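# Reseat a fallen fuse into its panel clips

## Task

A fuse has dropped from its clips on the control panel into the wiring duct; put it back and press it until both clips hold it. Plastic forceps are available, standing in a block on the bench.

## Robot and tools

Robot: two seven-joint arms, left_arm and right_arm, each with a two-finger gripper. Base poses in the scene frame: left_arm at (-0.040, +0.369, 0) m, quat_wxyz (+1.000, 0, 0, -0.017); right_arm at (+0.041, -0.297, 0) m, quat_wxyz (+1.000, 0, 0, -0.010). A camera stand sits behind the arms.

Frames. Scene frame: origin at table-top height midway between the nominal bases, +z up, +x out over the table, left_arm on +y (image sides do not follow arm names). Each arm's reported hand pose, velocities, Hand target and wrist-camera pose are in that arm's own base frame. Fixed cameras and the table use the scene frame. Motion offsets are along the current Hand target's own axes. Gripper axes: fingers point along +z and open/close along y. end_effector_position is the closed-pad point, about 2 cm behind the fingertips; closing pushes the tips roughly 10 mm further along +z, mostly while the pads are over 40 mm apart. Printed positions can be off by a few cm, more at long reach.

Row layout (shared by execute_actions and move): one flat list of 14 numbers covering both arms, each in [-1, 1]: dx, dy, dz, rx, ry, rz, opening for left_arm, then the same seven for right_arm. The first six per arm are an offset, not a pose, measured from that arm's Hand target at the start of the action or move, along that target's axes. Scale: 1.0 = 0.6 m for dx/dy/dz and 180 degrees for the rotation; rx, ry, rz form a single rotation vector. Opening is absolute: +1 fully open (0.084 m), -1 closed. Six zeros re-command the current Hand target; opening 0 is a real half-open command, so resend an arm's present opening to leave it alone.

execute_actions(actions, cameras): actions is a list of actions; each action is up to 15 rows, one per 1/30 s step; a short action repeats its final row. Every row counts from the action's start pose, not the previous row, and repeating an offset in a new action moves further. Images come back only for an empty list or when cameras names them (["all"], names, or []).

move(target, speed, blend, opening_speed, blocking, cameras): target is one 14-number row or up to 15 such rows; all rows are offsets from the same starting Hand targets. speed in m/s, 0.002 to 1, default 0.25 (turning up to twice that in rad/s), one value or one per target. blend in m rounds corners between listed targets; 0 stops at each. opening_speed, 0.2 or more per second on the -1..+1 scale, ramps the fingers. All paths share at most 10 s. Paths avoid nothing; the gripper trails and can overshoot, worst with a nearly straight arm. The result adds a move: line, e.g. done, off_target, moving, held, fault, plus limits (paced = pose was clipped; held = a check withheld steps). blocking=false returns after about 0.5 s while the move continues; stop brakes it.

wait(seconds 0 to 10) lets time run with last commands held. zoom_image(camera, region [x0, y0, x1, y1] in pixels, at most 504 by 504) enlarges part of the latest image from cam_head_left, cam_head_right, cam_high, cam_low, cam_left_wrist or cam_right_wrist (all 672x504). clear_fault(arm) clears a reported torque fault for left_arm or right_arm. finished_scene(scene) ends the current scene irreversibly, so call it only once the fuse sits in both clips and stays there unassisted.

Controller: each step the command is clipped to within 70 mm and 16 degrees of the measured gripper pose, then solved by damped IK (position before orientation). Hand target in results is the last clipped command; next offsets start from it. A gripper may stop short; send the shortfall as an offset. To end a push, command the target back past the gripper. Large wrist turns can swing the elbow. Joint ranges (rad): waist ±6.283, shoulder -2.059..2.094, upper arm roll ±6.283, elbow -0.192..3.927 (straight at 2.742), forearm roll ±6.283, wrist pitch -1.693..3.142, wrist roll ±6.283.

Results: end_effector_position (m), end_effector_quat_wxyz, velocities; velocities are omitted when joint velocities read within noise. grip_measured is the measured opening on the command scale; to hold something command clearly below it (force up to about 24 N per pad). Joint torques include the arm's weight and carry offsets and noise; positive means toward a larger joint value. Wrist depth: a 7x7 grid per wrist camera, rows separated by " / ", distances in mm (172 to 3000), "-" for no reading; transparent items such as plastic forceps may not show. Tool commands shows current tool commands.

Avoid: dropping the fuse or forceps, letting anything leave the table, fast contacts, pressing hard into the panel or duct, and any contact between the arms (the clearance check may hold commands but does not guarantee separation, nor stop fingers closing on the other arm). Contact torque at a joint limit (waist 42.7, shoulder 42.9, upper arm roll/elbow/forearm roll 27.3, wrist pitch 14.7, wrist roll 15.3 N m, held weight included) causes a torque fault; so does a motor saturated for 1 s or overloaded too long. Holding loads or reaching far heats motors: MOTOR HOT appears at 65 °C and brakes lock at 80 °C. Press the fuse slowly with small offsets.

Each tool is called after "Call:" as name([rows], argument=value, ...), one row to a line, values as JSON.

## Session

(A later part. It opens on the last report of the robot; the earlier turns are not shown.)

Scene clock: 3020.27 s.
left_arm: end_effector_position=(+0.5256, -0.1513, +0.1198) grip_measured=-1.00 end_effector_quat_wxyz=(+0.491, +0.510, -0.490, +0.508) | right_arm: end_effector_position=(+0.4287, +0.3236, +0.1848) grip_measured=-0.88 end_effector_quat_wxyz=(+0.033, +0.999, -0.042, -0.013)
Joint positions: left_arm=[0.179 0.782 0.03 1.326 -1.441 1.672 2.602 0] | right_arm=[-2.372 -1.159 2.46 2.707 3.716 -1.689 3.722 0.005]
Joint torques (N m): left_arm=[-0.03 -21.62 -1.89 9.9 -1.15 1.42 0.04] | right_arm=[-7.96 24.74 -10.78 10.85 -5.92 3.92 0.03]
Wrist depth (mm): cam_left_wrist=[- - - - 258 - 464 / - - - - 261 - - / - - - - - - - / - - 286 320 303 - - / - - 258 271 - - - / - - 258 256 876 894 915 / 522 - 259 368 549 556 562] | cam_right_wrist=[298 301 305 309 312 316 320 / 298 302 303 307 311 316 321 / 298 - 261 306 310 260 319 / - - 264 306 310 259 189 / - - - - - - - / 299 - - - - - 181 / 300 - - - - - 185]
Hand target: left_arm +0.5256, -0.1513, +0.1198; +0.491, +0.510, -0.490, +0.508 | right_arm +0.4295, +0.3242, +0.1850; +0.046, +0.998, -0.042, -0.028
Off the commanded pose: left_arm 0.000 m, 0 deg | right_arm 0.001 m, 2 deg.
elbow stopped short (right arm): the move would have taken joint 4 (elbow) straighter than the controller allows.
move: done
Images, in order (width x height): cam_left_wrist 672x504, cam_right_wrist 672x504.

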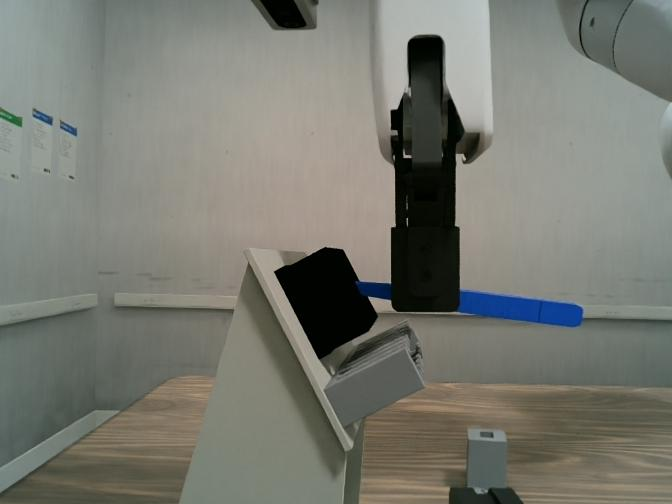

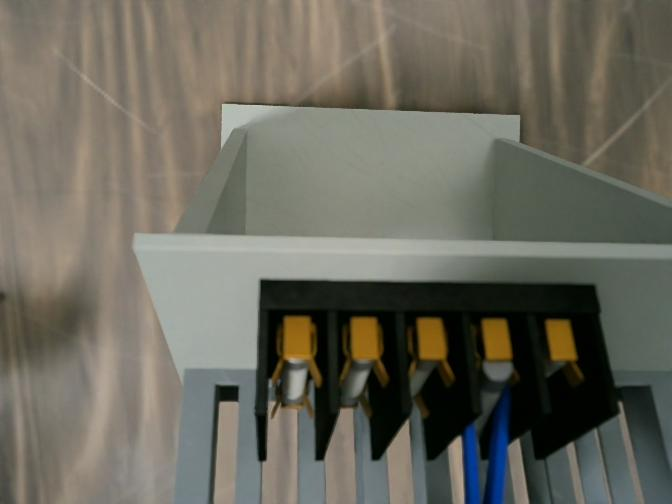

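Call:
move(target=[0,0,0,0,0,0,-1, 0.0045,0,0.0021,0,0,0,-1], speed=0.03, cameras=["cam_right_wrist","cam_left_wrist"])

Call:
zoom_image(camera="cam_right_wrist", region=[400, 260, 640, 460])

Call:
zoom_image(camera="cam_left_wrist", region=[250, 230, 450, 380])

Scene clock: 3041.10 s.
left_arm: end_effector_position=(+0.5256, -0.1513, +0.1198) grip_measured=-1.00 end_effector_quat_wxyz=(+0.491, +0.510, -0.490, +0.508) | right_arm: end_effector_position=(+0.4314, +0.3232, +0.1834) grip_measured=-0.88 end_effector_quat_wxyz=(+0.031, +0.999, -0.042, -0.010)
Joint positions: left_arm=[0.179 0.782 0.03 1.326 -1.441 1.672 2.602 0] | right_arm=[-2.365 -1.171 2.379 2.707 3.789 -1.692 3.702 0.005]
Joint torques (N m): left_arm=[0.15 -21.58 -1.94 10.04 -1.22 1.51 -0.03] | right_arm=[-11.52 26.54 -13.72 10.07 -8.27 5.37 0.12]
Wrist depth (mm): cam_left_wrist=[- - - 262 258 - 452 / - - - 264 258 - - / - - - - 290 - - / - - 287 321 302 - - / - - 258 271 366 - - / - - 258 255 868 901 913 / 523 - 259 368 550 554 562] | cam_right_wrist=[297 301 304 308 311 315 319 / 297 301 303 306 310 315 319 / 298 301 255 305 308 262 319 / - - 258 305 309 260 190 / - - - - - - - / - - - - - - 182 / 298 - - - - - 185]
Hand target: left_arm +0.5256, -0.1513, +0.1198; +0.491, +0.510, -0.490, +0.508 | right_arm +0.4322, +0.3238, +0.1836; +0.046, +0.998, -0.042, -0.028
Off the commanded pose: left_arm 0.000 m, 0 deg | right_arm 0.001 m, 3 deg.
elbow stopped short (right arm): the move would have taken joint 4 (elbow) straighter than the controller allows.
move: off_target (right_arm)
Images, in order (width x height): cam_left_wrist 672x504, cam_right_wrist 672x504.

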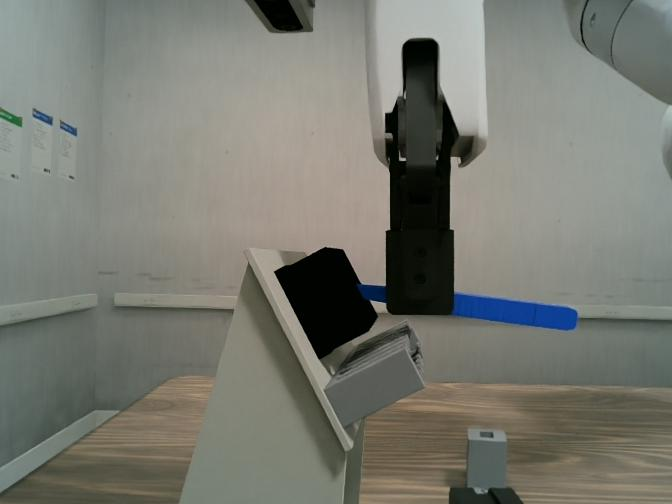

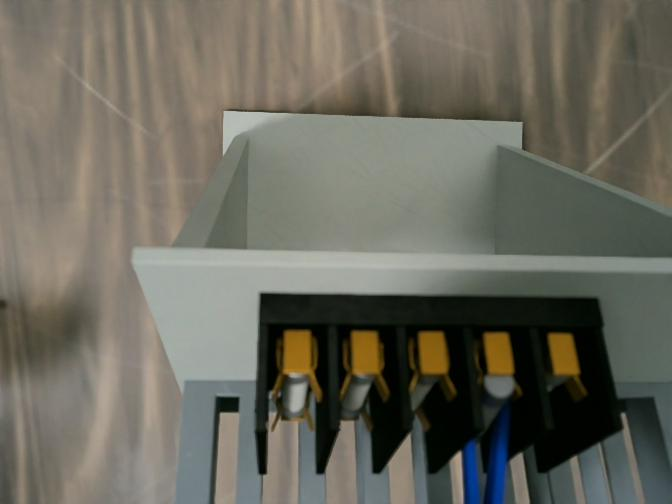

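Scaled by 2.100 from the camera's 672x504 image, which has a finer 960x720 frame.

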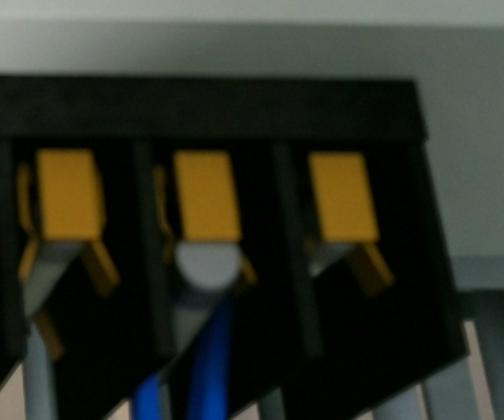

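Scaled by 2.520 from the camera's 672x504 image, which has a finer 960x720 frame.

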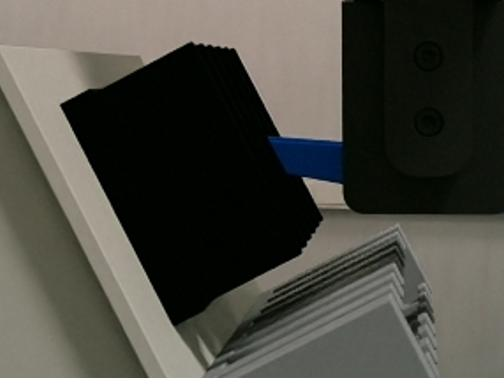

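Call:
move(target=[0,0,0,0,0,0,-1, 0,0,0,0,0,0,-0.777], speed=0.03, opening_speed=0.2, cameras=["cam_right_wrist","cam_left_wrist"])

Call:
zoom_image(camera="cam_right_wrist", region=[400, 280, 640, 480])

Scene clock: 3062.33 s.
left_arm: end_effector_position=(+0.5256, -0.1513, +0.1198) grip_measured=-1.00 end_effector_quat_wxyz=(+0.491, +0.510, -0.490, +0.508) | right_arm: end_effector_position=(+0.4314, +0.3232, +0.1834) grip_measured=-0.80 end_effector_quat_wxyz=(+0.031, +0.999, -0.042, -0.010)
Joint positions: left_arm=[0.179 0.782 0.03 1.326 -1.441 1.672 2.602 0] | right_arm=[-2.365 -1.17 2.379 2.706 3.789 -1.692 3.702 0.009]
Joint torques (N m): left_arm=[0.14 -21.59 -1.98 9.86 -1.05 1.43 0.08] | right_arm=[-0.23 24.82 -4.1 10.32 -0.45 -2.64 0.11]
Wrist depth (mm): cam_left_wrist=[- - - 262 259 - 452 / - - - 264 259 - - / - - - - 288 - - / - - 287 321 302 - - / - - 259 271 366 - - / - - 258 255 875 895 918 / 525 - 258 368 548 556 561] | cam_right_wrist=[298 301 304 308 312 315 319 / 298 302 304 307 312 316 320 / 299 300 261 305 309 265 320 / - - 266 305 309 258 189 / - - - - - - - / - - - - - - 181 / 299 - - - - - 183]
Hand target: left_arm +0.5256, -0.1513, +0.1198; +0.491, +0.510, -0.490, +0.508 | right_arm +0.4314, +0.3232, +0.1834; +0.031, +0.999, -0.042, -0.010 (not the last commanded pose)
Off the commanded pose: left_arm 0.000 m, 0 deg | right_arm 0.001 m, 3 deg.
move: off_target (right_arm)
Images, in order (width x height): cam_left_wrist 672x504, cam_right_wrist 672x504.

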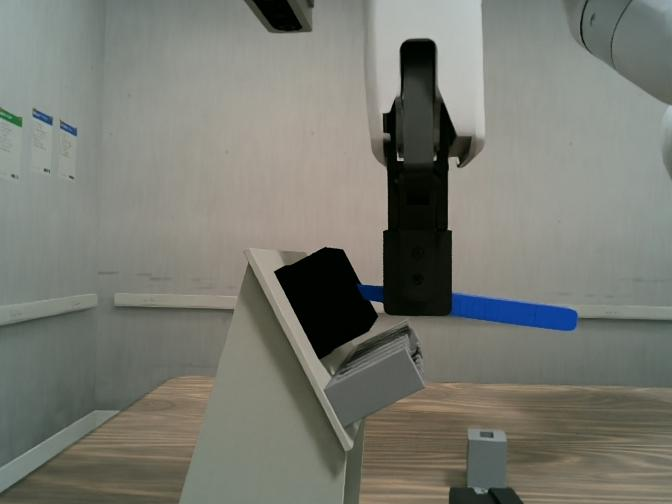

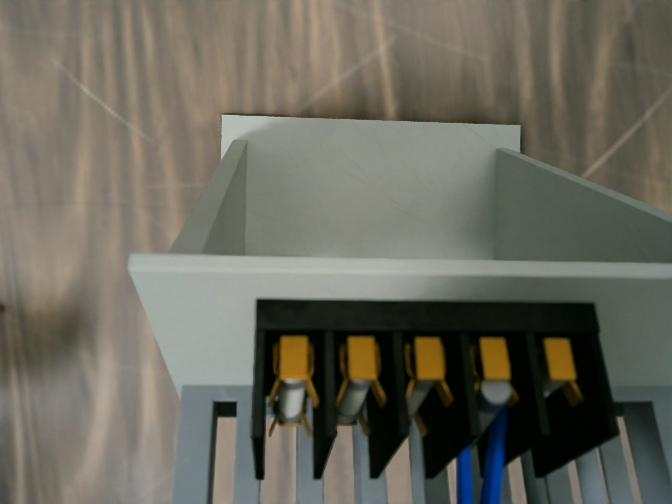

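Scaled by 2.100 from the camera's 672x504 image, which has a finer 960x720 frame.

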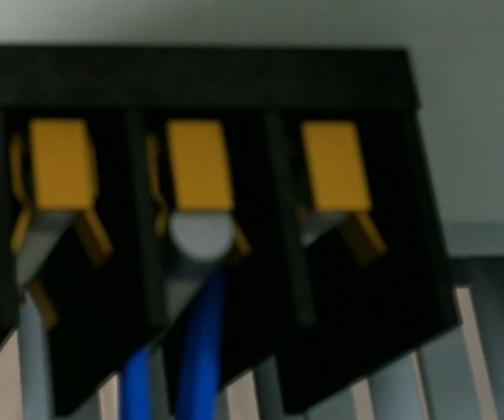

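Call:
zoom_image(camera="cam_right_wrist", region=[440, 320, 560, 420])

Call:
zoom_image(camera="cam_right_wrist", region=[420, 380, 570, 504])

Scaled by 4.200 from the camera's 672x504 image, which has a finer 960x720 frame.

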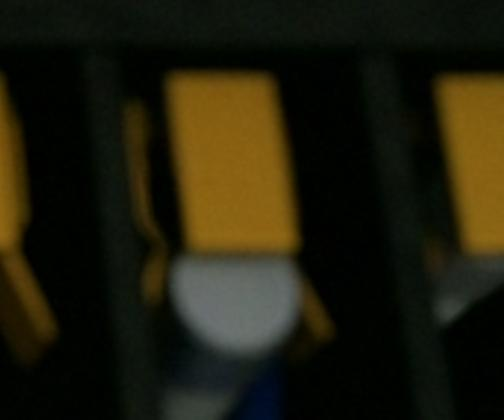

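Scaled by 3.360 from the camera's 672x504 image, which has a finer 960x720 frame.

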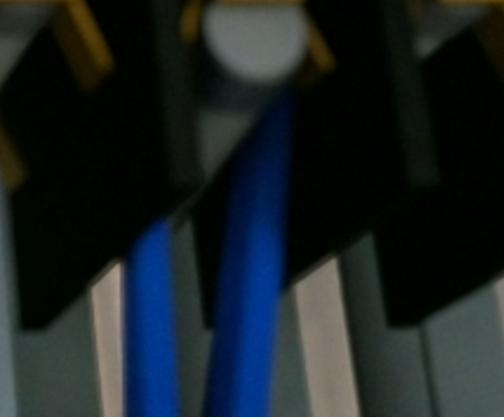

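Call:
move(target=[0,0,0,0,0,0,-1, 0,0,0,0,0,0,-0.771], speed=0.03, opening_speed=0.2, cameras=["cam_right_wrist"])

Call:
zoom_image(camera="cam_right_wrist", region=[420, 320, 570, 470])

Scene clock: 3075.33 s.
left_arm: end_effector_position=(+0.5256, -0.1513, +0.1198) grip_measured=-1.00 end_effector_quat_wxyz=(+0.491, +0.510, -0.490, +0.508) | right_arm: end_effector_position=(+0.4314, +0.3232, +0.1834) grip_measured=-0.79 end_effector_quat_wxyz=(+0.031, +0.999, -0.042, -0.010)
Joint positions: left_arm=[0.179 0.782 0.03 1.326 -1.441 1.672 2.602 0] | right_arm=[-2.365 -1.17 2.379 2.706 3.789 -1.692 3.702 0.009]
Joint torques (N m): left_arm=[0.13 -21.74 -2.02 9.86 -1.1 1.42 0.12] | right_arm=[-0.35 24.51 -4.37 10.81 -0.28 -2.82 0.18]
Wrist depth (mm): cam_left_wrist=[- - - 262 258 - 452 / - - - 264 259 - - / - - - - 287 - - / - - 287 320 301 - - / - - 258 271 366 - - / - - 258 255 874 895 915 / 524 - 259 368 551 556 560] | cam_right_wrist=[298 301 305 308 312 315 319 / 298 301 304 306 312 316 320 / 298 301 261 305 309 265 321 / - - 265 305 309 258 189 / - - - - - - - / - - - - - - 181 / 298 - - - - - 183]
Hand target: left_arm +0.5256, -0.1513, +0.1198; +0.491, +0.510, -0.490, +0.508 | right_arm +0.4314, +0.3232, +0.1834; +0.031, +0.999, -0.042, -0.010
Off the commanded pose: left_arm 0.000 m, 0 deg | right_arm 0.000 m, 0 deg.
move: done
Images, in order (width x height): cam_right_wrist 672x504.

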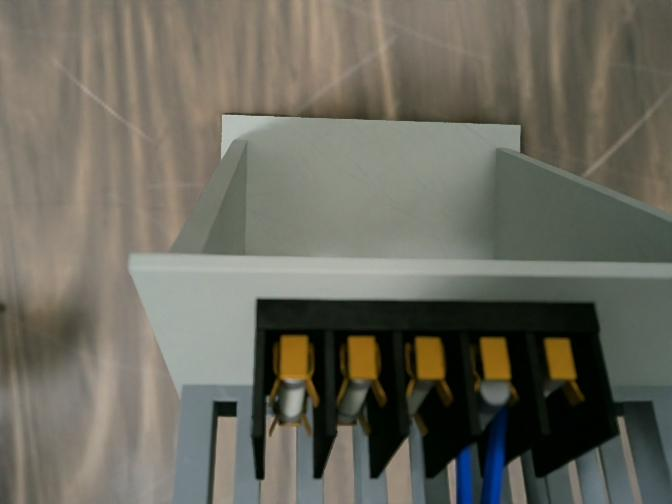

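Scaled by 3.360 from the camera's 672x504 image, which has a finer 960x720 frame.

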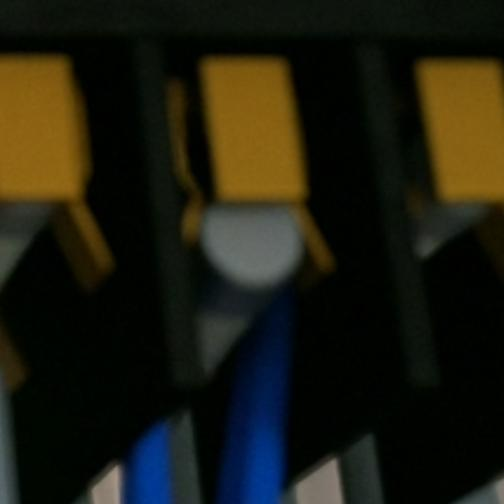

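Call:
zoom_image(camera="cam_right_wrist", region=[440, 400, 530, 490])

Scaled by 5.600 from the camera's 672x504 image, which has a finer 960x720 frame.

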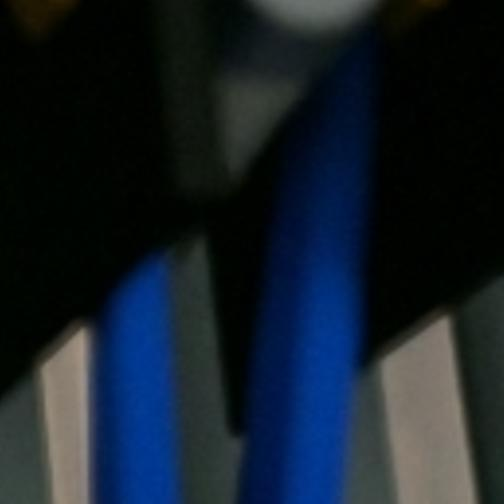

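Call:
move(target=[0,0,0,0,0,0,-1, 0,-0.0007,0,0,0,0,-0.768], speed=0.02, opening_speed=0.2, cameras=["cam_right_wrist"])

Call:
zoom_image(camera="cam_right_wrist", region=[440, 320, 560, 440])

Call:
zoom_image(camera="cam_right_wrist", region=[440, 400, 530, 490])

Scene clock: 3114.27 s.
left_arm: end_effector_position=(+0.5256, -0.1513, +0.1198) grip_measured=-1.00 end_effector_quat_wxyz=(+0.491, +0.510, -0.490, +0.508) | right_arm: end_effector_position=(+0.4314, +0.3236, +0.1833) grip_measured=-0.79 end_effector_quat_wxyz=(+0.031, +0.999, -0.042, -0.010)
Joint positions: left_arm=[0.179 0.782 0.03 1.326 -1.441 1.672 2.602 0] | right_arm=[-2.364 -1.171 2.374 2.707 3.795 -1.692 3.701 0.009]
Joint torques (N m): left_arm=[0.18 -21.79 -1.9 9.95 -1.06 1.44 0.05] | right_arm=[0.18 24.27 -4.46 10.96 -0.02 -2.88 0.05]
Wrist depth (mm): cam_left_wrist=[- - - 262 259 - 452 / - - - 263 258 - - / - - - - 287 - - / - - 286 321 301 - - / - - 258 271 365 - - / - - 258 256 876 900 918 / 525 - 258 368 551 557 563] | cam_right_wrist=[298 301 304 308 312 316 320 / 298 302 304 307 311 316 320 / 298 301 259 305 309 265 320 / - - 262 305 308 260 190 / - - - - - - - / 298 - - - - - 181 / 298 - - - - - 185]
Hand target: left_arm +0.5256, -0.1513, +0.1198; +0.491, +0.510, -0.490, +0.508 | right_arm +0.4314, +0.3237, +0.1834; +0.031, +0.999, -0.042, -0.010
Off the commanded pose: left_arm 0.000 m, 0 deg | right_arm 0.000 m, 0 deg.
elbow stopped short (right arm): the move would have taken joint 4 (elbow) straighter than the controller allows.
move: done
Images, in order (width x height): cam_right_wrist 672x504.

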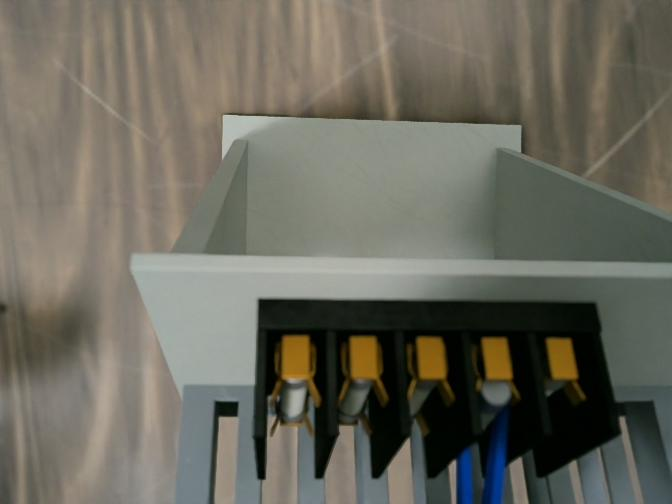

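Scaled by 4.200 from the camera's 672x504 image, which has a finer 960x720 frame.

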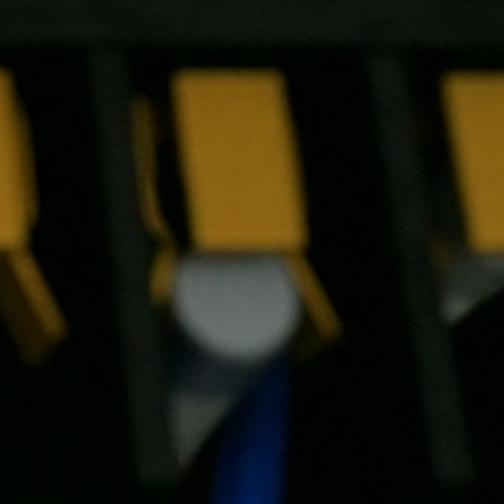

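Scaled by 5.600 from the camera's 672x504 image, which has a finer 960x720 frame.

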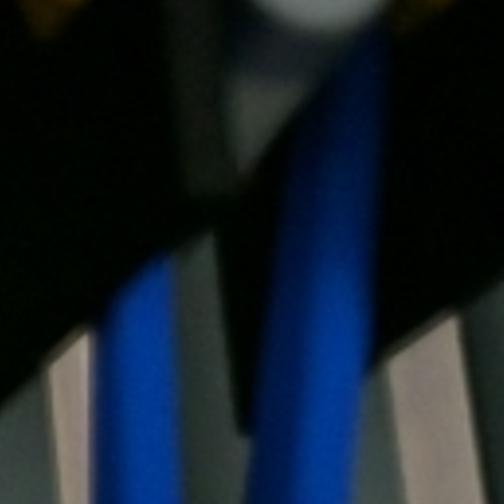

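Call:
move(target=[0,0,0,0,0,0,-1, -0.0022,0,-0.0011,0,0,0,-0.768], speed=0.015, cameras=["cam_right_wrist"])

Call:
zoom_image(camera="cam_right_wrist", region=[440, 320, 560, 440])

Scene clock: 3120.57 s.
left_arm: end_effector_position=(+0.5256, -0.1513, +0.1198) grip_measured=-1.00 end_effector_quat_wxyz=(+0.491, +0.510, -0.490, +0.508) | right_arm: end_effector_position=(+0.4302, +0.3239, +0.1841) grip_measured=-0.79 end_effector_quat_wxyz=(+0.031, +0.999, -0.042, -0.011)
Joint positions: left_arm=[0.179 0.782 0.03 1.326 -1.441 1.672 2.602 0] | right_arm=[-2.357 -1.162 2.381 2.689 3.784 -1.687 3.699 0.009]
Joint torques (N m): left_arm=[0.28 -22.06 -2.06 9.87 -1.18 1.54 0.06] | right_arm=[0.36 24.95 -3.97 10.58 -0.61 -2.46 -0.02]
Wrist depth (mm): cam_left_wrist=[- - - 263 258 - 457 / - - - - 259 - - / - - - - 288 - - / - - 287 321 301 - - / - - 258 271 310 - - / - - 258 255 875 897 915 / 525 - 259 368 549 555 563] | cam_right_wrist=[298 302 305 309 313 316 320 / 298 302 304 307 312 317 320 / 299 301 257 305 309 261 320 / - - - 306 310 260 190 / - - - - - - - / 299 - - - - - 183 / 300 - - - - - 185]
Hand target: left_arm +0.5256, -0.1513, +0.1198; +0.491, +0.510, -0.490, +0.508 | right_arm +0.4301, +0.3238, +0.1840; +0.031, +0.999, -0.042, -0.010
Off the commanded pose: left_arm 0.000 m, 0 deg | right_arm 0.000 m, 0 deg.
move: done
Images, in order (width x height): cam_right_wrist 672x504.

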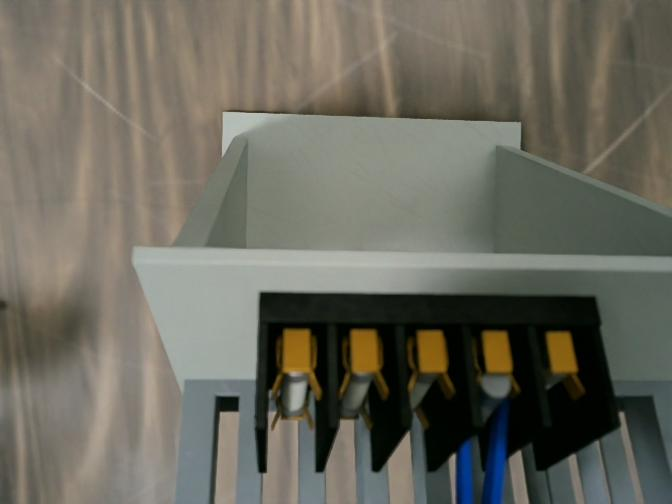

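Scaled by 4.200 from the camera's 672x504 image, which has a finer 960x720 frame.

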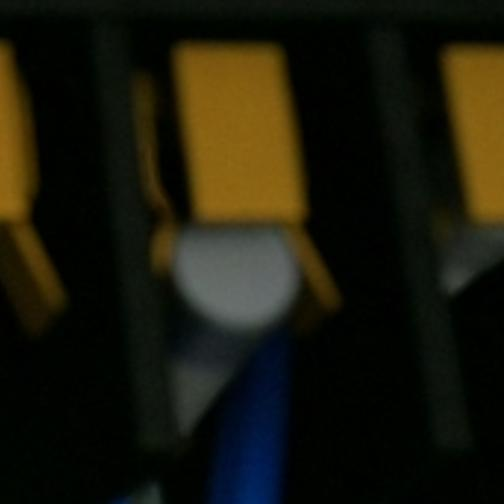

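Call:
move(target=[0,0,0,0,0,0,-1, -0.0058,0,-0.003,0,0,0,-0.768], speed=0.02, cameras=["cam_right_wrist"])

Call:
zoom_image(camera="cam_right_wrist", region=[440, 310, 560, 430])

Scene clock: 3125.50 s.
left_arm: end_effector_position=(+0.5256, -0.1513, +0.1198) grip_measured=-1.00 end_effector_quat_wxyz=(+0.491, +0.510, -0.490, +0.508) | right_arm: end_effector_position=(+0.4268, +0.3243, +0.1859) grip_measured=-0.79 end_effector_quat_wxyz=(+0.031, +0.999, -0.042, -0.011)
Joint positions: left_arm=[0.179 0.782 0.03 1.326 -1.441 1.672 2.602 0] | right_arm=[-2.312 -1.104 2.393 2.565 3.75 -1.64 3.674 0.009]
Joint torques (N m): left_arm=[0.29 -21.6 -1.94 10.02 -1.19 1.55 0.05] | right_arm=[0.33 24.73 -4.62 11.28 -0.75 -2.31 0.06]
Wrist depth (mm): cam_left_wrist=[- - - - 258 - 465 / - - - - 260 - - / - - - - 286 - - / - - 287 321 - - - / - - 258 271 - - - / - - 258 256 877 899 914 / 526 - 259 368 549 556 561] | cam_right_wrist=[300 303 306 311 315 318 322 / 300 304 306 309 313 319 323 / 300 - 258 307 311 261 321 / - - - 307 312 259 190 / - - - - - - - / 300 - - - - - 183 / 301 - 178 - - - 185]
Hand target: left_arm +0.5256, -0.1513, +0.1198; +0.491, +0.510, -0.490, +0.508 | right_arm +0.4267, +0.3242, +0.1859; +0.031, +0.999, -0.042, -0.010
Off the commanded pose: left_arm 0.000 m, 0 deg | right_arm 0.000 m, 0 deg.
move: done
Images, in order (width x height): cam_right_wrist 672x504.

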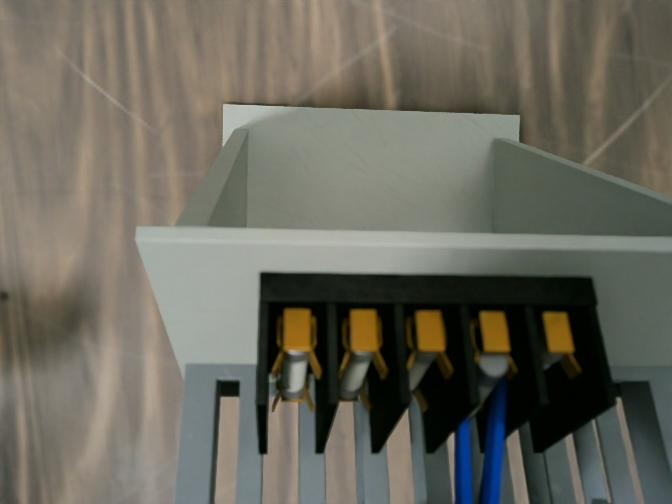

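Scaled by 4.200 from the camera's 672x504 image, which has a finer 960x720 frame.

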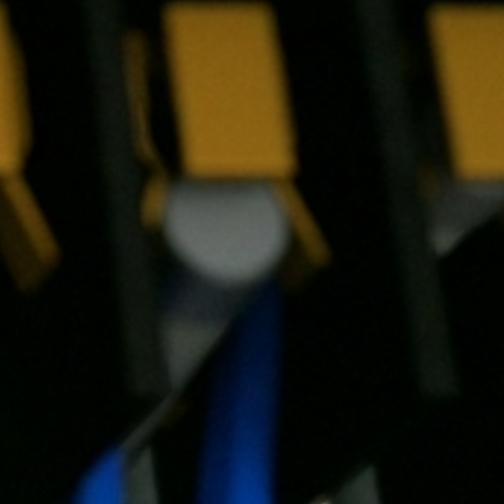

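Call:
move(target=[0,0,0,0,0,0,-1, -0.0088,0,-0.0046,0,0,0,-0.768], speed=0.025, cameras=["cam_right_wrist"])

Call:
zoom_image(camera="cam_right_wrist", region=[430, 280, 570, 420])

Scene clock: 3130.70 s.
left_arm: end_effector_position=(+0.5256, -0.1513, +0.1198) grip_measured=-1.00 end_effector_quat_wxyz=(+0.491, +0.510, -0.490, +0.508) | right_arm: end_effector_position=(+0.4215, +0.3248, +0.1887) grip_measured=-0.79 end_effector_quat_wxyz=(+0.031, +0.999, -0.042, -0.010)
Joint positions: left_arm=[0.179 0.782 0.03 1.326 -1.441 1.672 2.602 0] | right_arm=[-2.271 -1.056 2.392 2.469 3.73 -1.605 3.657 0.009]
Joint torques (N m): left_arm=[-0.01 -21.71 -1.99 10.01 -1.08 1.57 0.11] | right_arm=[0.28 24.1 -5.92 11.37 -0.55 -2.25 0.08]
Wrist depth (mm): cam_left_wrist=[- - - - 257 - - / - - - - 261 - - / - - - - 285 - - / - - 286 321 299 - - / - - 258 271 - - - / - - 258 256 875 901 913 / 526 - 259 367 550 557 563] | cam_right_wrist=[302 307 310 314 317 321 325 / 303 306 307 311 316 321 326 / 303 - 254 310 314 262 209 / - - - - - - - / 303 - - - - - 185 / 303 - - - - - 190 / 304 - 178 - - 323 190]
Hand target: left_arm +0.5256, -0.1513, +0.1198; +0.491, +0.510, -0.490, +0.508 | right_arm +0.4215, +0.3248, +0.1887; +0.031, +0.999, -0.042, -0.010
Off the commanded pose: left_arm 0.000 m, 0 deg | right_arm 0.000 m, 0 deg.
move: done
Images, in order (width x height): cam_right_wrist 672x504.

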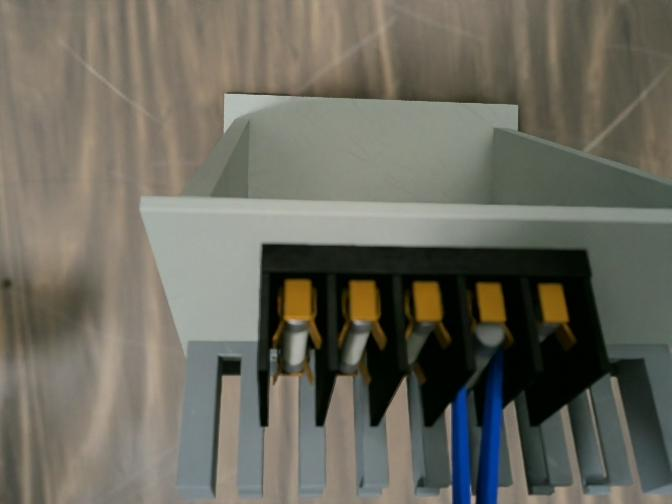

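Scaled by 3.600 from the camera's 672x504 image, which has a finer 960x720 frame.

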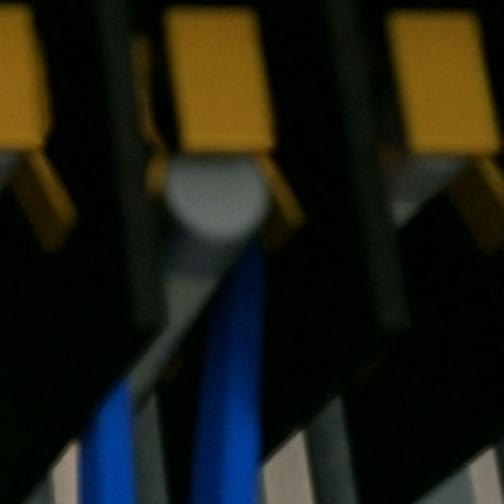

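Call:
move(target=[0,0,0,0,0,0,-1, -0.02,0,-0.008,0,0,0,-0.768], speed=0.04, cameras=["cam_right_wrist"])

Call:
zoom_image(camera="cam_right_wrist", region=[430, 240, 570, 380])

Scene clock: 3135.00 s.
left_arm: end_effector_position=(+0.5256, -0.1513, +0.1198) grip_measured=-1.00 end_effector_quat_wxyz=(+0.491, +0.510, -0.490, +0.508) | right_arm: end_effector_position=(+0.4097, +0.3261, +0.1937) grip_measured=-0.79 end_effector_quat_wxyz=(+0.031, +0.999, -0.042, -0.010)
Joint positions: left_arm=[0.179 0.782 0.03 1.326 -1.441 1.672 2.602 0] | right_arm=[-2.208 -0.986 2.387 2.336 3.704 -1.561 3.643 0.009]
Joint torques (N m): left_arm=[0.4 -21.79 -1.99 9.99 -1.1 1.58 0.09] | right_arm=[0.45 23.94 -6.68 11.77 -0.45 -2.09 0.07]
Wrist depth (mm): cam_left_wrist=[- - - - 260 - - / - - - - 253 - - / - - - - 289 - - / - - - 273 298 - - / - - 258 271 - - - / - - 258 255 876 896 919 / 526 - 259 368 550 559 561] | cam_right_wrist=[307 311 314 318 323 326 331 / 308 311 311 315 319 321 330 / - - - - - - - / 307 - - - - - 179 / 309 - - - - - 191 / 309 - - - - 176 189 / 309 313 317 321 326 328 333]
Hand target: left_arm +0.5256, -0.1513, +0.1198; +0.491, +0.510, -0.490, +0.508 | right_arm +0.4097, +0.3261, +0.1937; +0.031, +0.999, -0.042, -0.010
Off the commanded pose: left_arm 0.000 m, 0 deg | right_arm 0.000 m, 0 deg.
move: done
Images, in order (width x height): cam_right_wrist 672x504.

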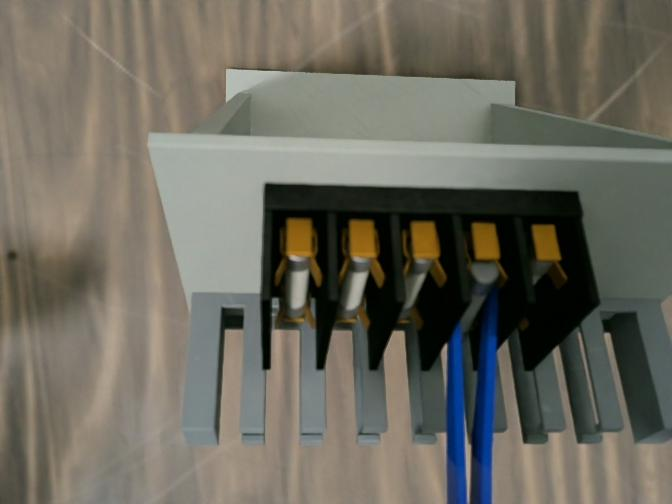

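Scaled by 3.600 from the camera's 672x504 image, which has a finer 960x720 frame.

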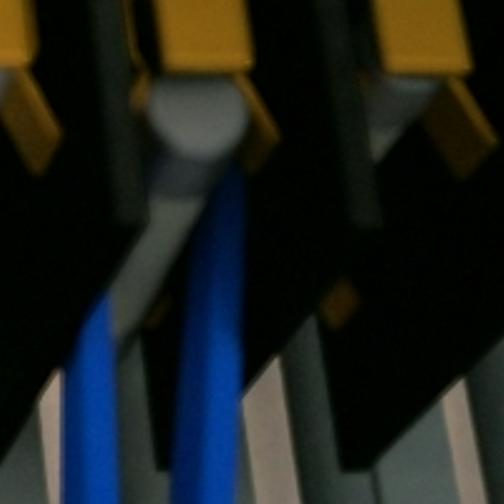

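Call:
execute_actions(actions=[], cameras=["cam_left_wrist"])

Call:
zoom_image(camera="cam_left_wrist", region=[250, 200, 550, 380])

Scene clock: 3155.67 s.
left_arm: end_effector_position=(+0.5256, -0.1513, +0.1198) grip_measured=-1.00 end_effector_quat_wxyz=(+0.491, +0.510, -0.490, +0.508) | right_arm: end_effector_position=(+0.4097, +0.3261, +0.1937) grip_measured=-0.79 end_effector_quat_wxyz=(+0.031, +0.999, -0.042, -0.010)
Joint positions: left_arm=[0.179 0.782 0.03 1.326 -1.441 1.672 2.602 0] | right_arm=[-2.208 -0.986 2.387 2.336 3.704 -1.561 3.643 0.009]
Joint velocities: within noise
Joint torques (N m): left_arm=[0.38 -21.43 -1.95 9.95 -0.98 1.54 0] | right_arm=[0.33 23.7 -6.55 12.04 -0.41 -2.15 0.09]
Wrist depth (mm): cam_left_wrist=[- - - - 260 - - / - - - - 253 - - / - - - - 289 - - / - - - 273 299 - - / - - 259 271 - - - / - - 258 256 872 900 916 / 524 - 259 368 550 556 564] | cam_right_wrist=[307 311 314 319 323 326 330 / 308 311 311 315 319 321 330 / - - - - - - - / 308 - - - - - 179 / 309 - - - - - 192 / 309 - - - - 176 189 / 310 313 317 321 326 328 332]
Hand target: left_arm +0.5256, -0.1513, +0.1198; +0.491, +0.510, -0.490, +0.508 | right_arm +0.4097, +0.3261, +0.1937; +0.031, +0.999, -0.042, -0.010
Tool commands: left_gripper/opening=-1.0 right_gripper/opening=-0.768
Off the commanded pose: left_arm 0.000 m, 0 deg | right_arm 0.000 m, 0 deg.
Images, in order (width x height): cam_left_wrist 672x504.

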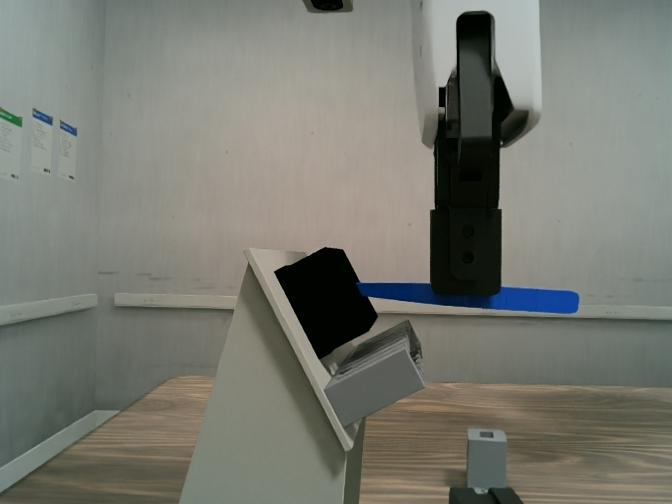

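Scaled by 1.680 from the camera's 672x504 image, which has a finer 960x720 frame.

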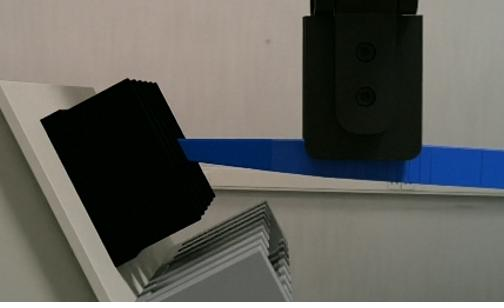

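Call:
move([
  [0,0,0,0,0,0,-1, 0,0,0,0,0,0,-0.764],
  [0,0,0,0,0,0,-1, -0.003,0,-0.0005,0,0,0,-0.764],
], speed=0.02, opening_speed=0.2, cameras=["cam_right_wrist","cam_left_wrist"])

Call:
zoom_image(camera="cam_left_wrist", region=[350, 230, 600, 380])

Call:
zoom_image(camera="cam_right_wrist", region=[430, 240, 570, 380])

Scene clock: 3178.07 s.
left_arm: end_effector_position=(+0.5256, -0.1513, +0.1198) grip_measured=-1.00 end_effector_quat_wxyz=(+0.491, +0.510, -0.490, +0.508) | right_arm: end_effector_position=(+0.4079, +0.3263, +0.1941) grip_measured=-0.79 end_effector_quat_wxyz=(+0.031, +0.999, -0.042, -0.010)
Joint positions: left_arm=[0.179 0.782 0.03 1.326 -1.441 1.672 2.602 0] | right_arm=[-2.199 -0.977 2.386 2.318 3.701 -1.554 3.642 0.009]
Joint torques (N m): left_arm=[0.23 -21.63 -1.88 9.87 -0.96 1.51 -0.02] | right_arm=[0.35 23.53 -6.57 11.97 -0.42 -2.16 0.01]
Wrist depth (mm): cam_left_wrist=[- - - - 257 - - / - - - - 261 - - / - - - - 289 - - / - - - 273 298 - - / - - 258 271 - - - / - - 258 256 875 895 918 / 525 - 259 368 548 556 562] | cam_right_wrist=[308 312 315 319 324 326 331 / 308 312 312 315 319 326 331 / - - - - - - - / 308 - - - - - 183 / 309 - - - - - 192 / 309 - - 180 - 181 191 / 310 313 318 321 326 328 333]
Hand target: left_arm +0.5256, -0.1513, +0.1198; +0.491, +0.510, -0.490, +0.508 | right_arm +0.4079, +0.3263, +0.1941; +0.031, +0.999, -0.042, -0.010
Off the commanded pose: left_arm 0.000 m, 0 deg | right_arm 0.000 m, 0 deg.
move: done
Images, in order (width x height): cam_left_wrist 672x504, cam_right_wrist 672x504.

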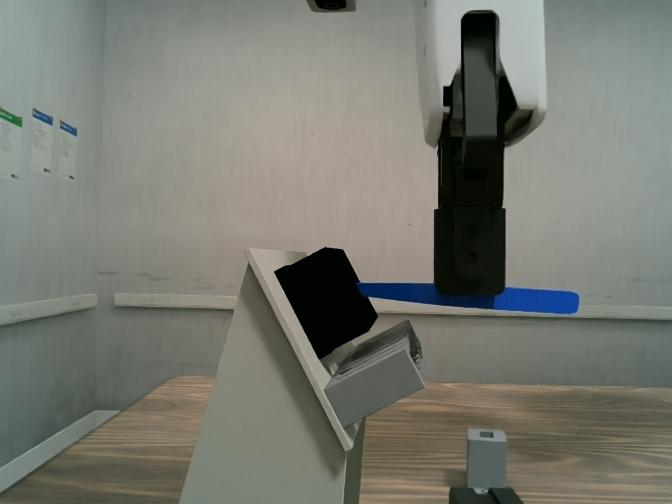

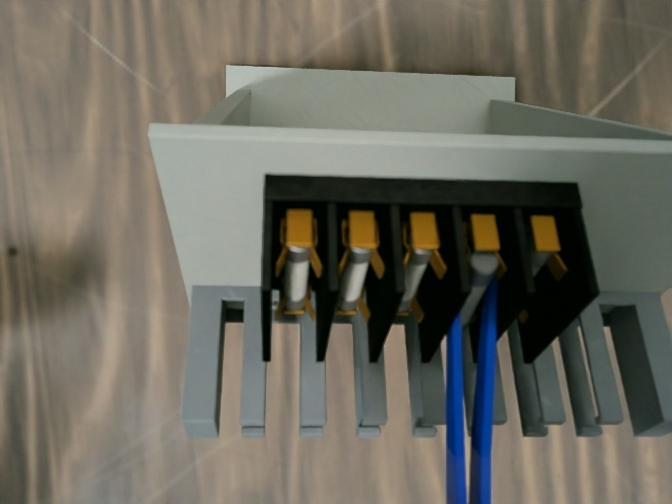

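Scaled by 2.016 from the camera's 672x504 image, which has a finer 960x720 frame.

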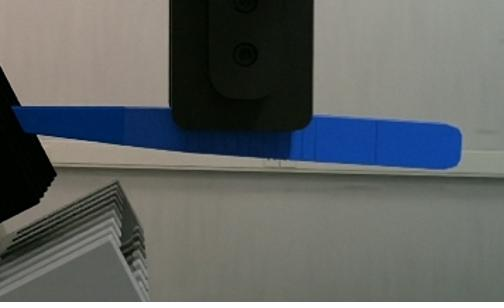

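Scaled by 3.600 from the camera's 672x504 image, which has a finer 960x720 frame.

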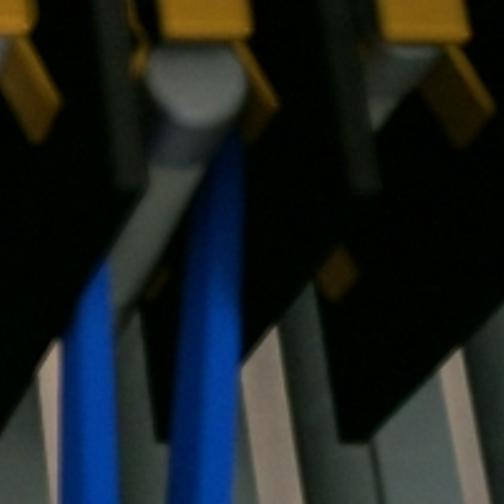

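Call:
move(target=[0,0,0,0,0,0,-1, 0,0,0,0,0,0,-0.79], speed=0.02, opening_speed=0.2, cameras=["cam_right_wrist"])

Call:
zoom_image(camera="cam_right_wrist", region=[430, 240, 570, 380])

Scene clock: 3202.73 s.
left_arm: end_effector_position=(+0.5256, -0.1513, +0.1198) grip_measured=-1.00 end_effector_quat_wxyz=(+0.491, +0.510, -0.490, +0.508) | right_arm: end_effector_position=(+0.4079, +0.3263, +0.1941) grip_measured=-0.81 end_effector_quat_wxyz=(+0.031, +0.999, -0.042, -0.010)
Joint positions: left_arm=[0.179 0.782 0.03 1.326 -1.441 1.672 2.602 0] | right_arm=[-2.199 -0.977 2.386 2.318 3.701 -1.554 3.642 0.008]
Joint torques (N m): left_arm=[0.07 -21.55 -1.75 10.02 -1.05 1.55 0.06] | right_arm=[0.2 23.51 -6.66 12 -0.58 -2.09 0.05]
Wrist depth (mm): cam_left_wrist=[- - - - 256 - - / - - - - 261 - - / - - - - 289 - - / - - - 272 299 - - / - - 259 271 - - - / - - 258 255 875 902 910 / 526 - 259 368 548 555 563] | cam_right_wrist=[308 311 315 319 323 326 331 / 308 312 312 315 319 326 331 / - - - - - - - / 308 - - - - - 183 / 309 - - - - - 192 / 310 - - 180 - 181 190 / 310 313 318 321 327 329 333]
Hand target: left_arm +0.5256, -0.1513, +0.1198; +0.491, +0.510, -0.490, +0.508 | right_arm +0.4079, +0.3263, +0.1941; +0.031, +0.999, -0.042, -0.010
Off the commanded pose: left_arm 0.000 m, 0 deg | right_arm 0.000 m, 0 deg.
move: done
Images, in order (width x height): cam_right_wrist 672x504.

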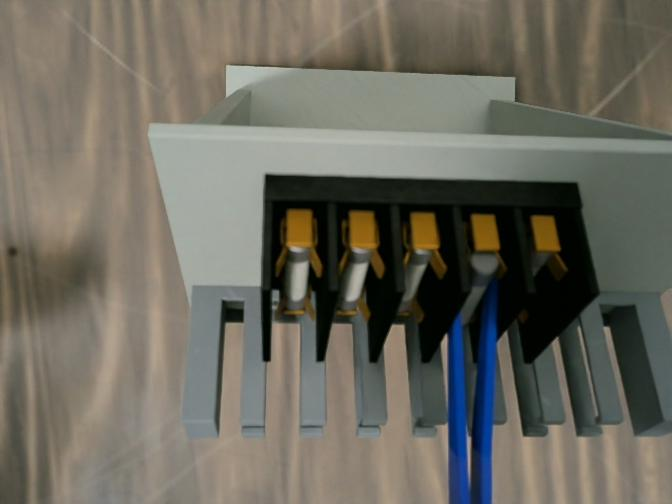

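Scaled by 3.600 from the camera's 672x504 image, which has a finer 960x720 frame.

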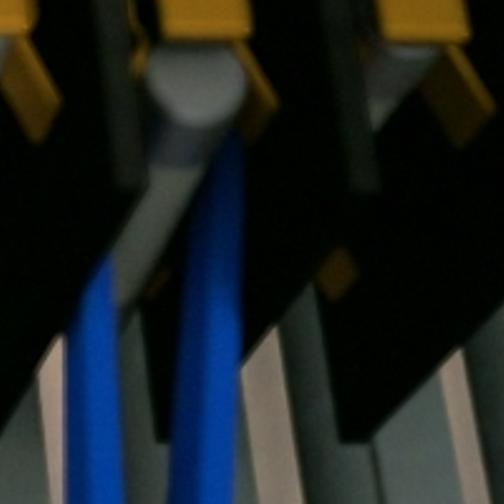

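Call:
move([
  [0,0,0,0,0,0,-1, 0,-0.0005,0,0,0,0,-0.793],
  [0,0,0,0,0,0,-1, -0.004,-0.0005,0,0,0,0,-0.793],
], speed=0.02, opening_speed=0.2, cameras=["cam_right_wrist","cam_left_wrist"])

Call:
zoom_image(camera="cam_left_wrist", region=[350, 230, 600, 380])

Call:
zoom_image(camera="cam_right_wrist", region=[430, 240, 570, 380])

Scene clock: 3266.30 s.
left_arm: end_effector_position=(+0.5256, -0.1513, +0.1198) grip_measured=-1.00 end_effector_quat_wxyz=(+0.491, +0.510, -0.490, +0.508) | right_arm: end_effector_position=(+0.4055, +0.3268, +0.1941) grip_measured=-0.81 end_effector_quat_wxyz=(+0.031, +0.999, -0.042, -0.010)
Joint positions: left_arm=[0.179 0.782 0.03 1.326 -1.441 1.672 2.602 0] | right_arm=[-2.188 -0.966 2.385 2.296 3.697 -1.546 3.641 0.008]
Joint torques (N m): left_arm=[-0.02 -21.79 -1.92 10.02 -1.07 1.54 0.04] | right_arm=[0.97 23.24 -6.69 11.99 -0.48 -2.26 0]
Wrist depth (mm): cam_left_wrist=[- - - - 256 259 - / - - - - 256 - - / - - - - - - - / - - - 273 299 - - / - - 258 271 - - - / - - 258 255 875 903 920 / 526 - 259 368 549 557 562] | cam_right_wrist=[308 312 314 319 323 326 331 / 308 311 312 315 319 322 331 / - - - - - - - / 308 - - - - - 187 / 309 - - - - - 192 / 309 - - 175 - 177 191 / 310 314 317 321 326 328 333]
Hand target: left_arm +0.5256, -0.1513, +0.1198; +0.491, +0.510, -0.490, +0.508 | right_arm +0.4055, +0.3268, +0.1941; +0.031, +0.999, -0.042, -0.010
Off the commanded pose: left_arm 0.000 m, 0 deg | right_arm 0.000 m, 0 deg.
move: done
Images, in order (width x height): cam_left_wrist 672x504, cam_right_wrist 672x504.

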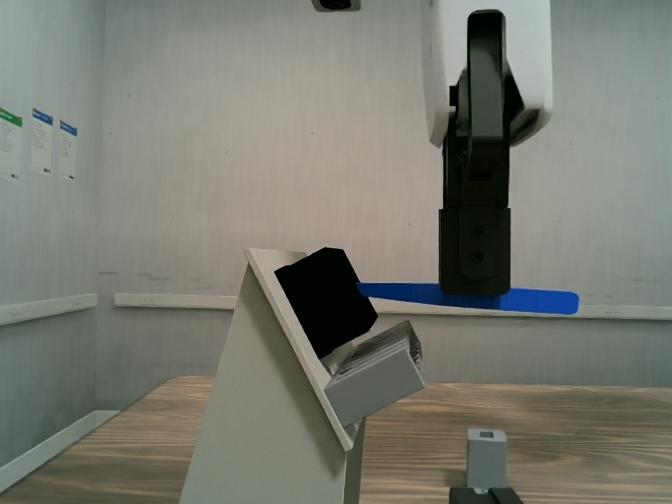

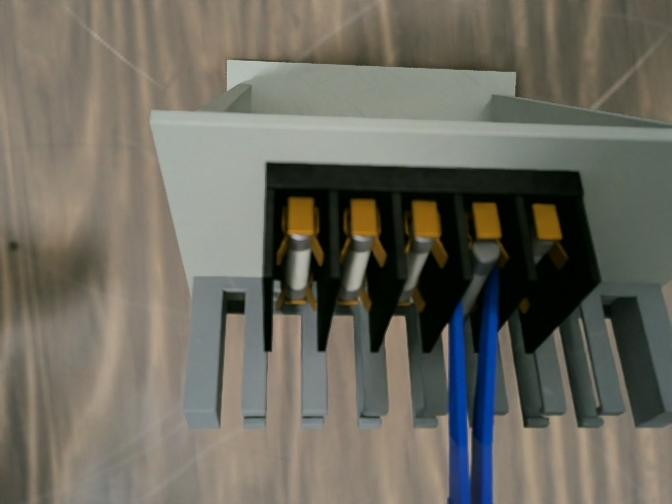

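Scaled by 2.016 from the camera's 672x504 image, which has a finer 960x720 frame.

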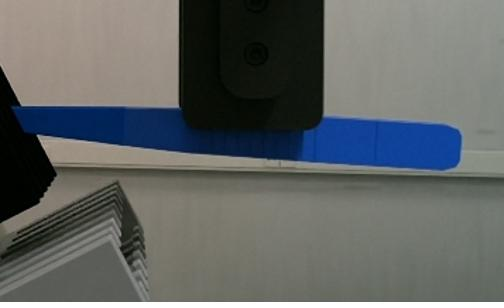

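Scaled by 3.600 from the camera's 672x504 image, which has a finer 960x720 frame.

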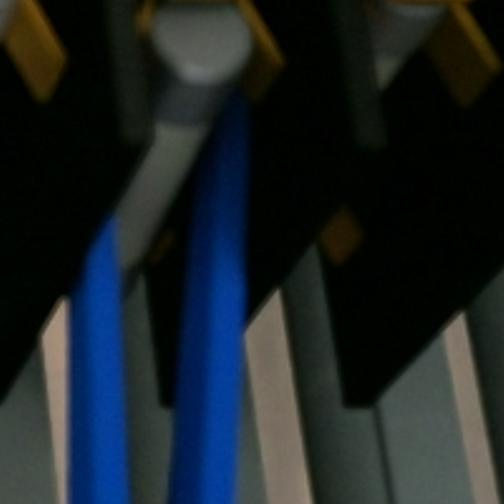

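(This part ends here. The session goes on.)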